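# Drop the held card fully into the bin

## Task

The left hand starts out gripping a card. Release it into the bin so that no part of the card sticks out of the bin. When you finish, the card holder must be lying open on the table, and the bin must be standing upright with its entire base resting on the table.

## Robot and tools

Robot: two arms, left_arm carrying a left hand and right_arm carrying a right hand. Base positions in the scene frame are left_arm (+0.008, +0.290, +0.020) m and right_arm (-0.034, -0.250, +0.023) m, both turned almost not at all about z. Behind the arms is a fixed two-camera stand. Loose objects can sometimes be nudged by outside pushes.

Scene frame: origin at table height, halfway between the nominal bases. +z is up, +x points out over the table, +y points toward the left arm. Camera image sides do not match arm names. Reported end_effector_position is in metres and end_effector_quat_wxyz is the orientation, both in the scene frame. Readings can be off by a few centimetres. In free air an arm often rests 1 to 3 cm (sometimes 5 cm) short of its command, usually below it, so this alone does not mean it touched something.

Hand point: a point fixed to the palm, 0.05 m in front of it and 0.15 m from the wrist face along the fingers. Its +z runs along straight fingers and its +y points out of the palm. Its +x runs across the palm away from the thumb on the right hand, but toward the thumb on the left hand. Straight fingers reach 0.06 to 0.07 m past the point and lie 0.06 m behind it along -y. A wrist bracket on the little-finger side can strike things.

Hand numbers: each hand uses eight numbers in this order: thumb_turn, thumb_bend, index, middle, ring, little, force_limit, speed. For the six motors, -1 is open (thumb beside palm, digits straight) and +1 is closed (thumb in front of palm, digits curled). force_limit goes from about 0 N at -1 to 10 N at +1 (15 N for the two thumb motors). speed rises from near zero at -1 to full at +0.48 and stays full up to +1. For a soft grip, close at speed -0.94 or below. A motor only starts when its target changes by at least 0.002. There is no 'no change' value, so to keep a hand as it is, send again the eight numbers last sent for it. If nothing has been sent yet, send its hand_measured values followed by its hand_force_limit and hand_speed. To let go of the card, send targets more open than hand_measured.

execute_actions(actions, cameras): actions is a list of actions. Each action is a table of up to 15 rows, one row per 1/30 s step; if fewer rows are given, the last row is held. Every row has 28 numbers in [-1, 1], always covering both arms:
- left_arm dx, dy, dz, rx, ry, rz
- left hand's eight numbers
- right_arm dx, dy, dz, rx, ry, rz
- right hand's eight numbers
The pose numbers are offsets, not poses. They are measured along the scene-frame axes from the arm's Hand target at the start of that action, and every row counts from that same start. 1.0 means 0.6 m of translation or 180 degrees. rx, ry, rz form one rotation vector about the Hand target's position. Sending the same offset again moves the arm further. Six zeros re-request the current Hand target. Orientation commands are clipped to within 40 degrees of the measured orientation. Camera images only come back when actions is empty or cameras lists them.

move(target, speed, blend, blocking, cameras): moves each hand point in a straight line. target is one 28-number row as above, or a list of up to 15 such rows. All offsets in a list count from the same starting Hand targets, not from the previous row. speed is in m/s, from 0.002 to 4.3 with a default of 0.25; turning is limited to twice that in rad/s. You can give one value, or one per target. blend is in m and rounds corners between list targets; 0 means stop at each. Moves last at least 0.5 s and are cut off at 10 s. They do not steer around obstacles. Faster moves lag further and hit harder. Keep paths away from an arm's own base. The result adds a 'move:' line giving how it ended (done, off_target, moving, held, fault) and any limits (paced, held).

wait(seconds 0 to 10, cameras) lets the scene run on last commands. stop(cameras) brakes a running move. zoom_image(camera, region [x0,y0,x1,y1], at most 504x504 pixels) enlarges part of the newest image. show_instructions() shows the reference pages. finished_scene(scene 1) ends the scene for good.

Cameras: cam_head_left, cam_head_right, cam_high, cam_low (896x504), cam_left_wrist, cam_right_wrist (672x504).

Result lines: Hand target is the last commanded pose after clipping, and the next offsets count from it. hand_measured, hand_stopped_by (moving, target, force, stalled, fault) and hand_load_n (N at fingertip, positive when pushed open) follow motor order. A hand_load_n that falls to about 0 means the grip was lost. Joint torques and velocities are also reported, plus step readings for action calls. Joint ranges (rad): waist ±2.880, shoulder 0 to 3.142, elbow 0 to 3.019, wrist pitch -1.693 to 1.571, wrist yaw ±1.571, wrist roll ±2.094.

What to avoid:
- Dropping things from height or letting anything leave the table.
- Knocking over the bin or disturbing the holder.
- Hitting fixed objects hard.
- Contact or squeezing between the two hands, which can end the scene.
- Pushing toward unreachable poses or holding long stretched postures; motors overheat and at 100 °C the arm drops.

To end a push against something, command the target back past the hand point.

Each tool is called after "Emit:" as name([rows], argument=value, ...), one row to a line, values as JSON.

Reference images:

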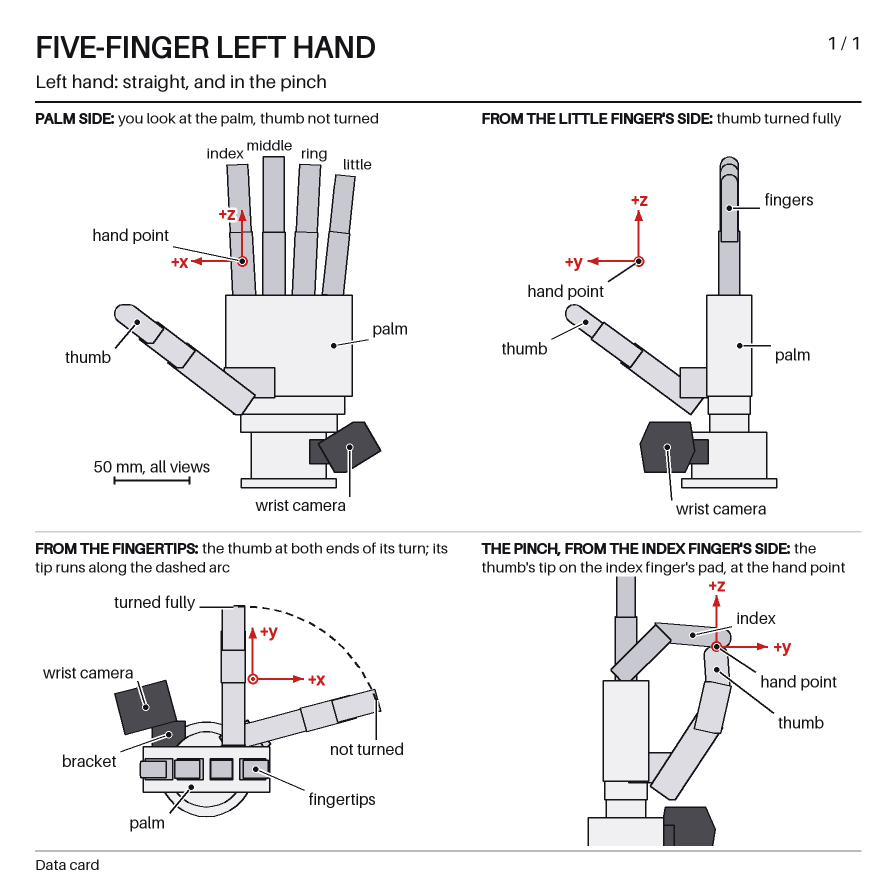

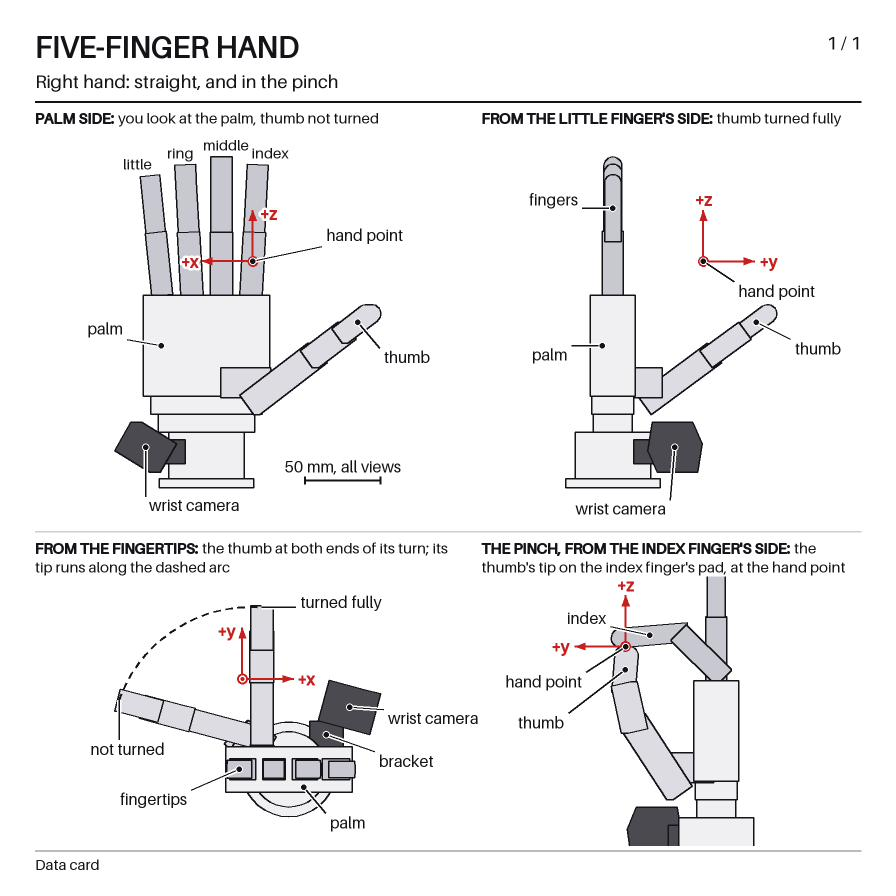

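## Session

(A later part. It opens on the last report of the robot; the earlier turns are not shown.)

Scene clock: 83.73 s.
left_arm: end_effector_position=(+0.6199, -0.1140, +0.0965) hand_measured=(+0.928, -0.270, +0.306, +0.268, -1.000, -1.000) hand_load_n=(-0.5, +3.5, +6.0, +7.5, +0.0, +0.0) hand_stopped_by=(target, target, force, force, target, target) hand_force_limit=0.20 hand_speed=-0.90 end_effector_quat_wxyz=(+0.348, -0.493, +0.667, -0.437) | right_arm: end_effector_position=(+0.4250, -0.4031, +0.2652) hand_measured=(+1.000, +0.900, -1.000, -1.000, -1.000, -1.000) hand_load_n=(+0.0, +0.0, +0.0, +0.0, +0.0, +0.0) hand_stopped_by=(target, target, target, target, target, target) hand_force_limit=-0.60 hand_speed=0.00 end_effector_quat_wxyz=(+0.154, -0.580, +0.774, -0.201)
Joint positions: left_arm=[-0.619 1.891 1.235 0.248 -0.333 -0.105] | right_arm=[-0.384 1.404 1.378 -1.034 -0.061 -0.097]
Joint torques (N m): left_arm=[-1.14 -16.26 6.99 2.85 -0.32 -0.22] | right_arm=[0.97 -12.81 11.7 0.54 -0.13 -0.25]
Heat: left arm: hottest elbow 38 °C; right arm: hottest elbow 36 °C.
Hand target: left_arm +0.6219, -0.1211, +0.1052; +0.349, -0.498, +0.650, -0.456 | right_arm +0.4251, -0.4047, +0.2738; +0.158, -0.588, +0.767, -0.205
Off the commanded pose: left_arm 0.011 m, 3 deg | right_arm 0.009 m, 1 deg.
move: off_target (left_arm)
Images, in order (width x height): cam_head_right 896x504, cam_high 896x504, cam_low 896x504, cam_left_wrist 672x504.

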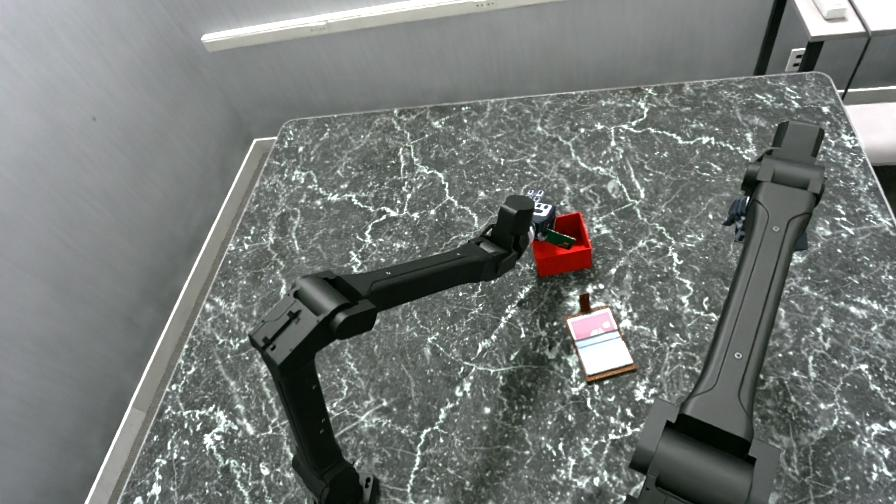

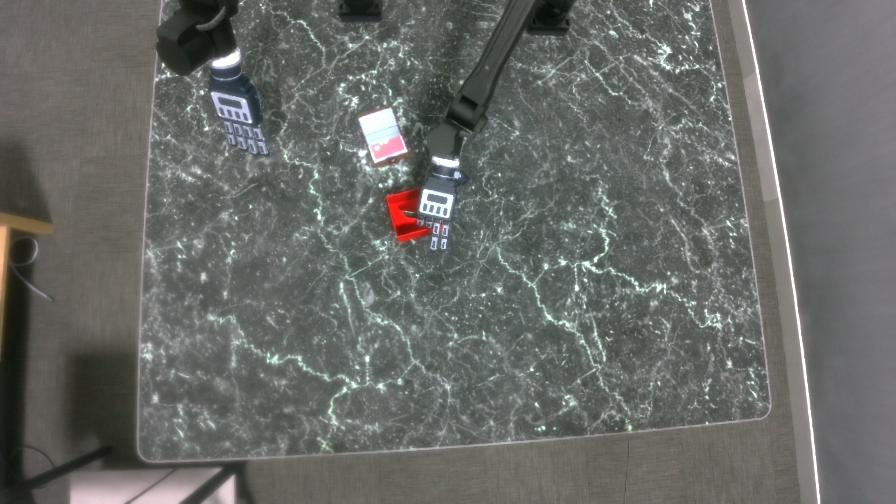

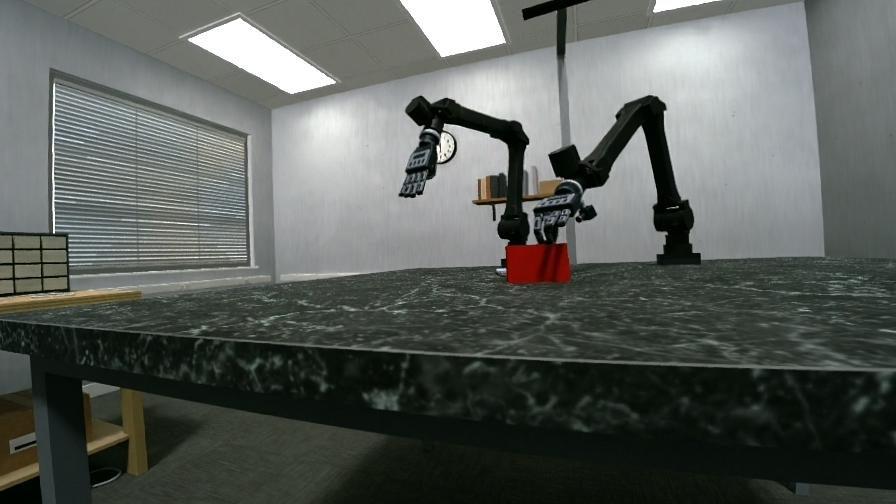

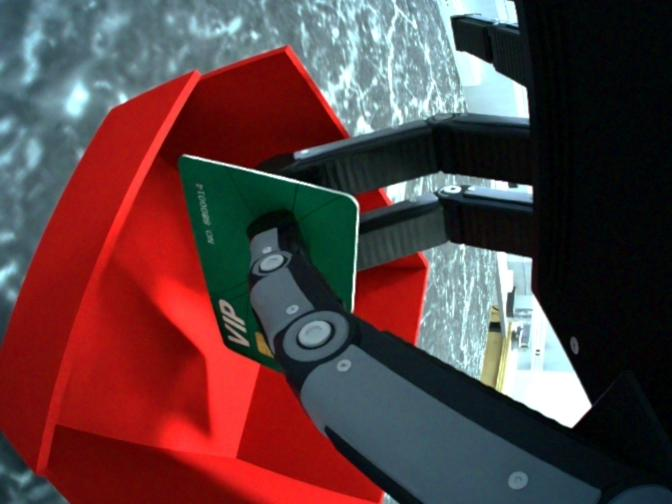

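Emit:
move(target=[0,0,0,0,0,0,0.928,-0.55,0.05,0.0,-1,-1,0.2,-0.4,0,0,0,0,0,0,1,0.9,-1,-1,-1,-1,-0.6,0], speed=0.08, cameras=["cam_high","cam_low","cam_head_right","cam_left_wrist"])

Emit:
zoom_image(camera="cam_head_right", region=[490, 150, 640, 300])

Scene clock: 85.47 s.
left_arm: end_effector_position=(+0.6199, -0.1141, +0.0965) hand_measured=(+0.928, -0.550, +0.050, +0.000, -1.000, -1.000) hand_load_n=(+0.0, +0.0, +0.0, +0.0, +0.0, +0.0) hand_stopped_by=(target, target, target, target, target, target) hand_force_limit=0.20 hand_speed=-0.40 end_effector_quat_wxyz=(+0.348, -0.494, +0.666, -0.438) | right_arm: end_effector_position=(+0.4250, -0.4031, +0.2652) hand_measured=(+1.000, +0.900, -1.000, -1.000, -1.000, -1.000) hand_load_n=(+0.0, +0.0, +0.0, +0.0, +0.0, -0.5) hand_stopped_by=(target, target, target, target, target, target) hand_force_limit=-0.60 hand_speed=0.00 end_effector_quat_wxyz=(+0.154, -0.580, +0.774, -0.201)
Joint positions: left_arm=[-0.619 1.891 1.235 0.248 -0.333 -0.107] | right_arm=[-0.384 1.404 1.378 -1.034 -0.061 -0.097]
Joint torques (N m): left_arm=[-1.26 -16.26 6.99 2.92 -0.31 -0.2] | right_arm=[1.14 -12.81 11.73 0.5 -0.14 -0.24]
Heat: left arm: hottest elbow 38 °C; right arm: hottest elbow 36 °C.
Hand target: left_arm +0.6219, -0.1211, +0.1052; +0.349, -0.498, +0.650, -0.456 | right_arm +0.4251, -0.4047, +0.2738; +0.158, -0.588, +0.767, -0.205
Off the commanded pose: left_arm 0.011 m, 3 deg | right_arm 0.009 m, 1 deg.
move: off_target (left_arm)
Images, in order (width x height): cam_head_right 896x504, cam_high 896x504, cam_low 896x504, cam_left_wrist 672x504.

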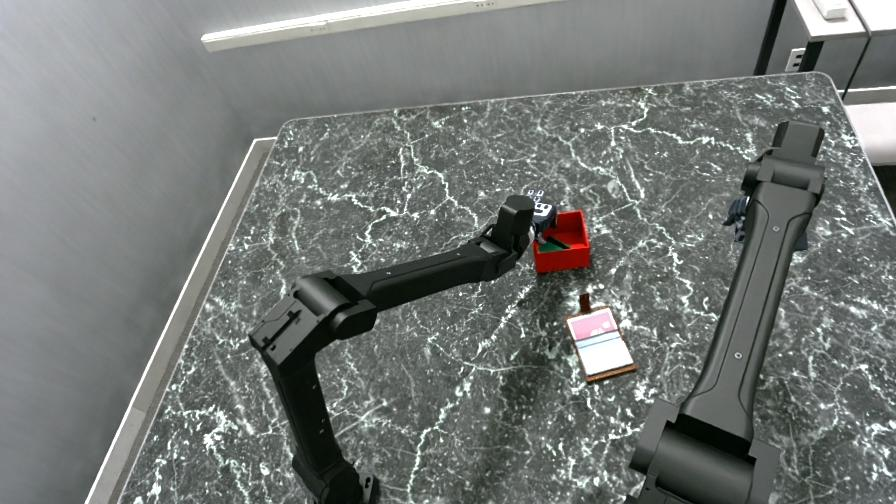

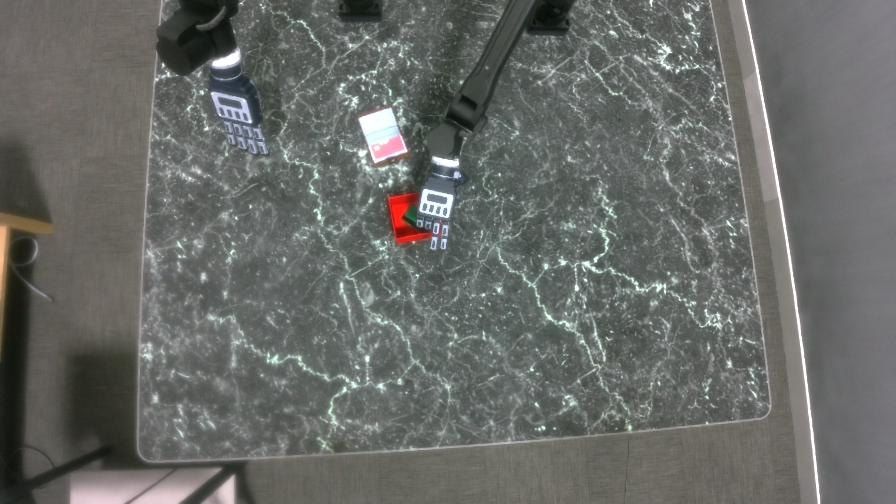

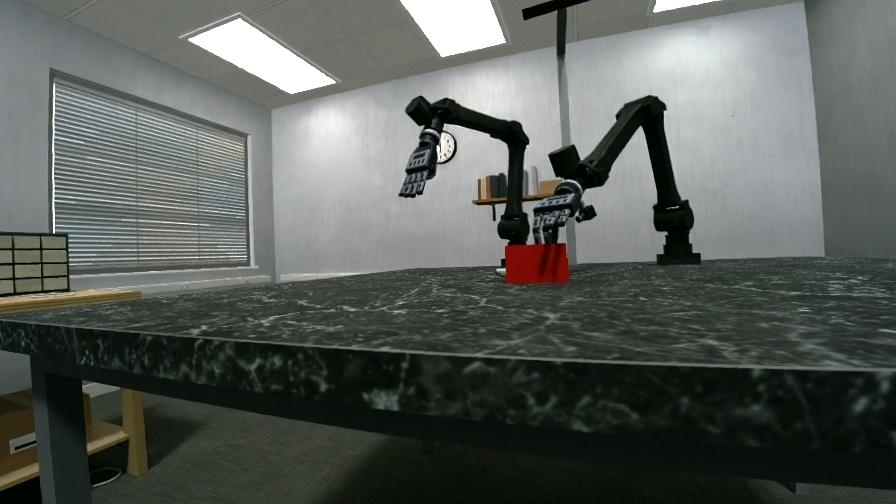

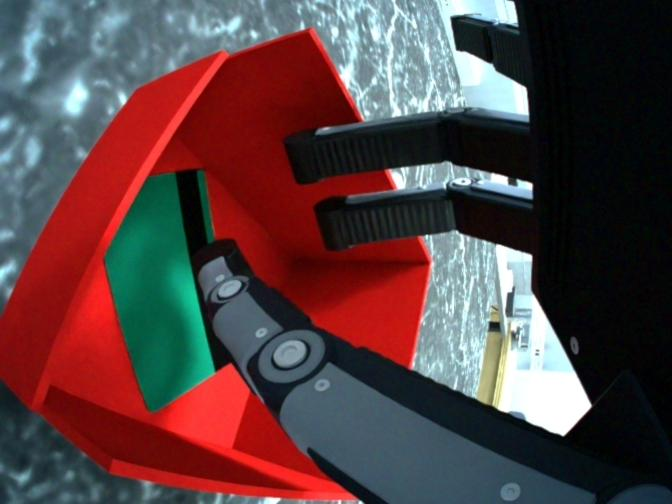

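Scaled by 3.360 from the camera's 896x504 image, which has a finer 1280x720 frame.

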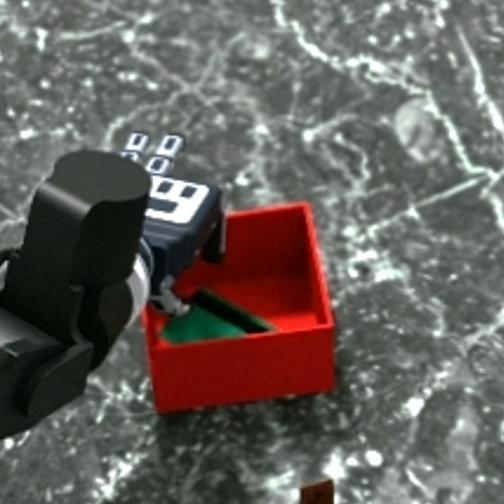

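Emit:
move([
  [-0.01,0,0.1,0,0,0,0.928,-0.55,0.05,0.0,-1,-1,0.2,-0.4,0,0,0,0,0,0,1,0.9,-1,-1,-1,-1,-0.6,0],
  [-0.01,0.02,0.26,0,0,0,0.928,-0.55,0.05,0.0,-1,-1,0.2,-0.4,0,0,0,0,0,0,1,0.9,-1,-1,-1,-1,-0.6,0],
], speed=[0.06,0.15], blend=[0.02,0], cameras=["cam_high","cam_low","cam_head_right","cam_left_wrist"])

Emit:
zoom_image(camera="cam_head_right", region=[490, 150, 640, 300])

Emit:
zoom_image(camera="cam_low", region=[470, 160, 610, 300])

Scene clock: 89.13 s.
left_arm: end_effector_position=(+0.5995, -0.1021, +0.2211) hand_measured=(+0.928, -0.550, +0.050, +0.000, -1.000, -1.000) hand_load_n=(+0.0, -0.5, +0.0, +0.0, +0.0, +0.0) hand_stopped_by=(target, target, target, target, target, target) hand_force_limit=0.20 hand_speed=-0.40 end_effector_quat_wxyz=(+0.345, -0.494, +0.672, -0.430) | right_arm: end_effector_position=(+0.4250, -0.4031, +0.2652) hand_measured=(+1.000, +0.900, -1.000, -1.000, -1.000, -1.000) hand_load_n=(+0.0, +0.0, +0.0, +0.0, +0.0, +0.0) hand_stopped_by=(target, target, target, target, target, target) hand_force_limit=-0.60 hand_speed=0.00 end_effector_quat_wxyz=(+0.154, -0.580, +0.774, -0.201)
Joint positions: left_arm=[-0.622 1.68 1.319 -0.068 -0.335 -0.107] | right_arm=[-0.384 1.404 1.378 -1.034 -0.061 -0.097]
Joint torques (N m): left_arm=[0.03 -15.27 13.07 1.05 0.13 -0.15] | right_arm=[1.03 -12.63 11.77 0.47 -0.11 -0.23]
Heat: left arm: hottest elbow 38 °C; right arm: hottest elbow 36 °C.
Hand target: left_arm +0.6159, -0.1091, +0.2611; +0.349, -0.498, +0.650, -0.456 | right_arm +0.4251, -0.4047, +0.2738; +0.158, -0.588, +0.767, -0.205
Off the commanded pose: left_arm 0.044 m, 4 deg | right_arm 0.009 m, 1 deg.
move: off_target (left_arm)
Images, in order (width x height): cam_head_right 896x504, cam_high 896x504, cam_low 896x504, cam_left_wrist 672x504.

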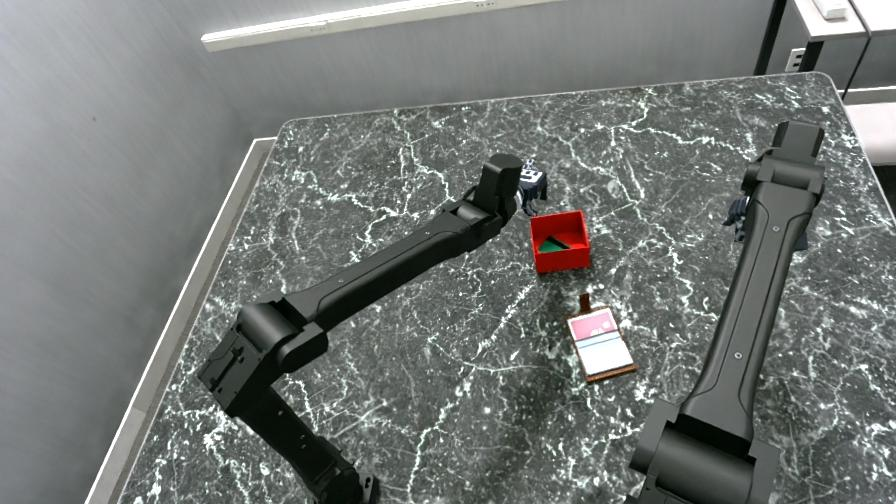

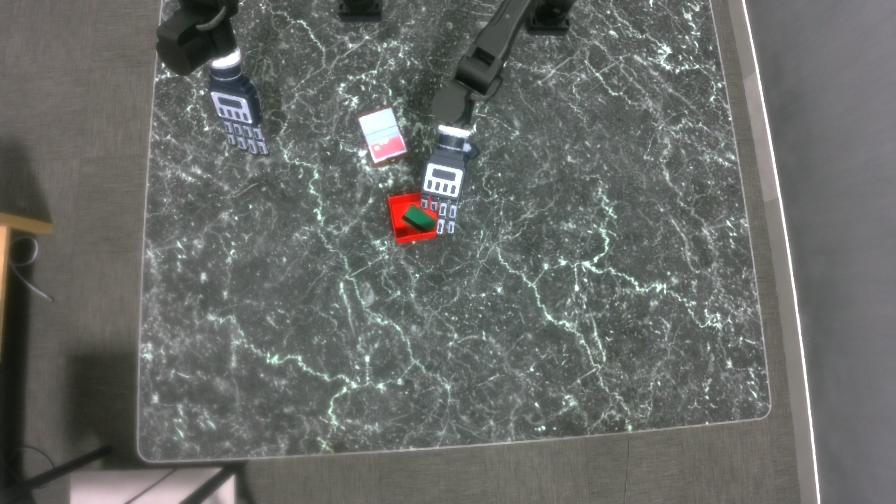

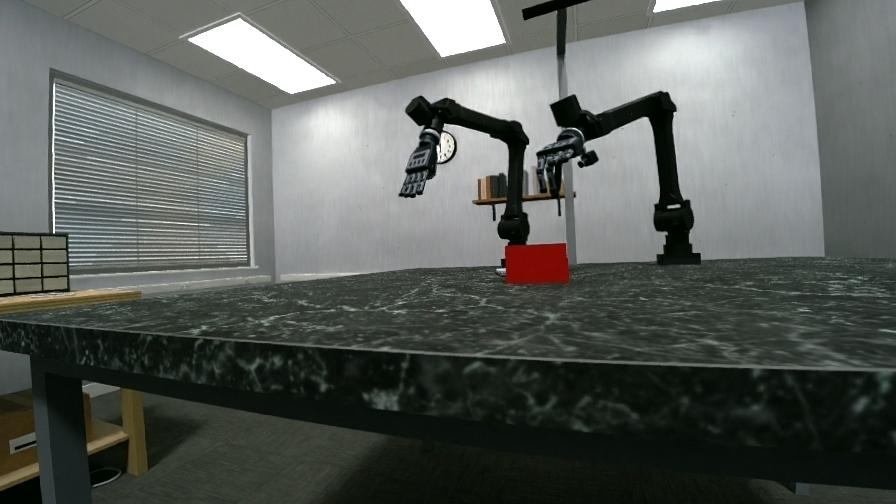

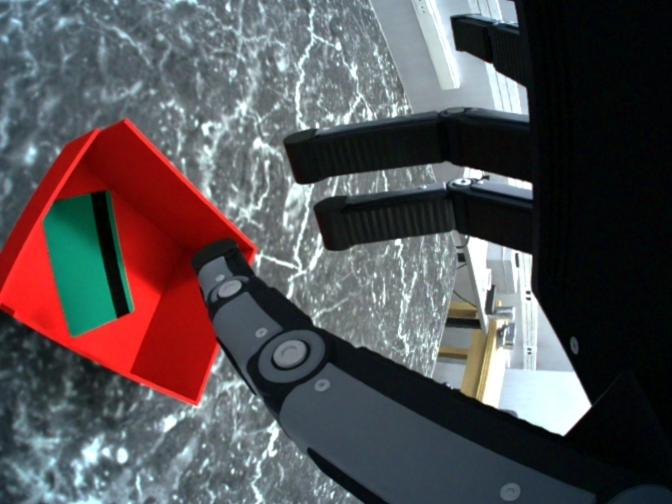

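Scaled by 3.360 from the camera's 896x504 image, which has a finer 1280x720 frame.

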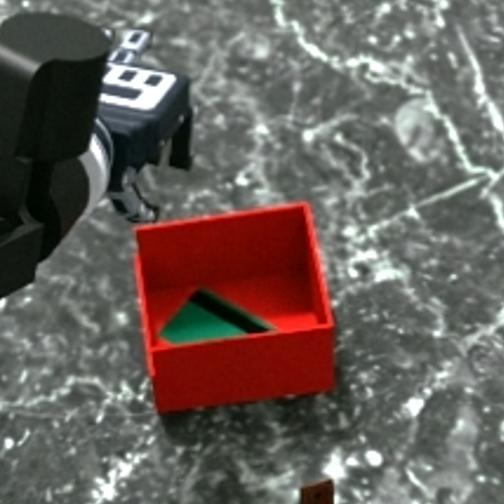

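Scaled by 3.600 from the camera's 896x504 image, which has a finer 1280x720 frame.

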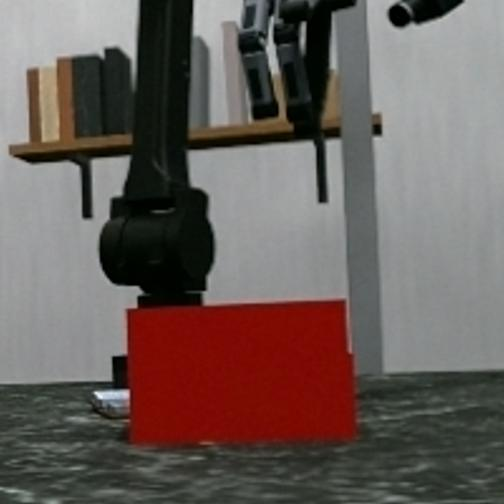

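Emit:
zoom_image(camera="cam_high", region=[340, 90, 480, 260])

Scaled by 2.965 from the camera's 896x504 image, which has a finer 1280x720 frame.

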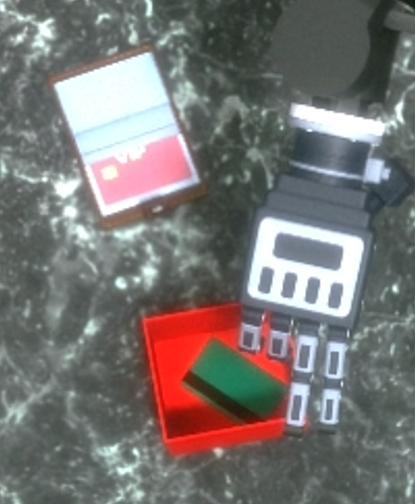

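Emit:
finished_scene()

The scene is finished: the task was done.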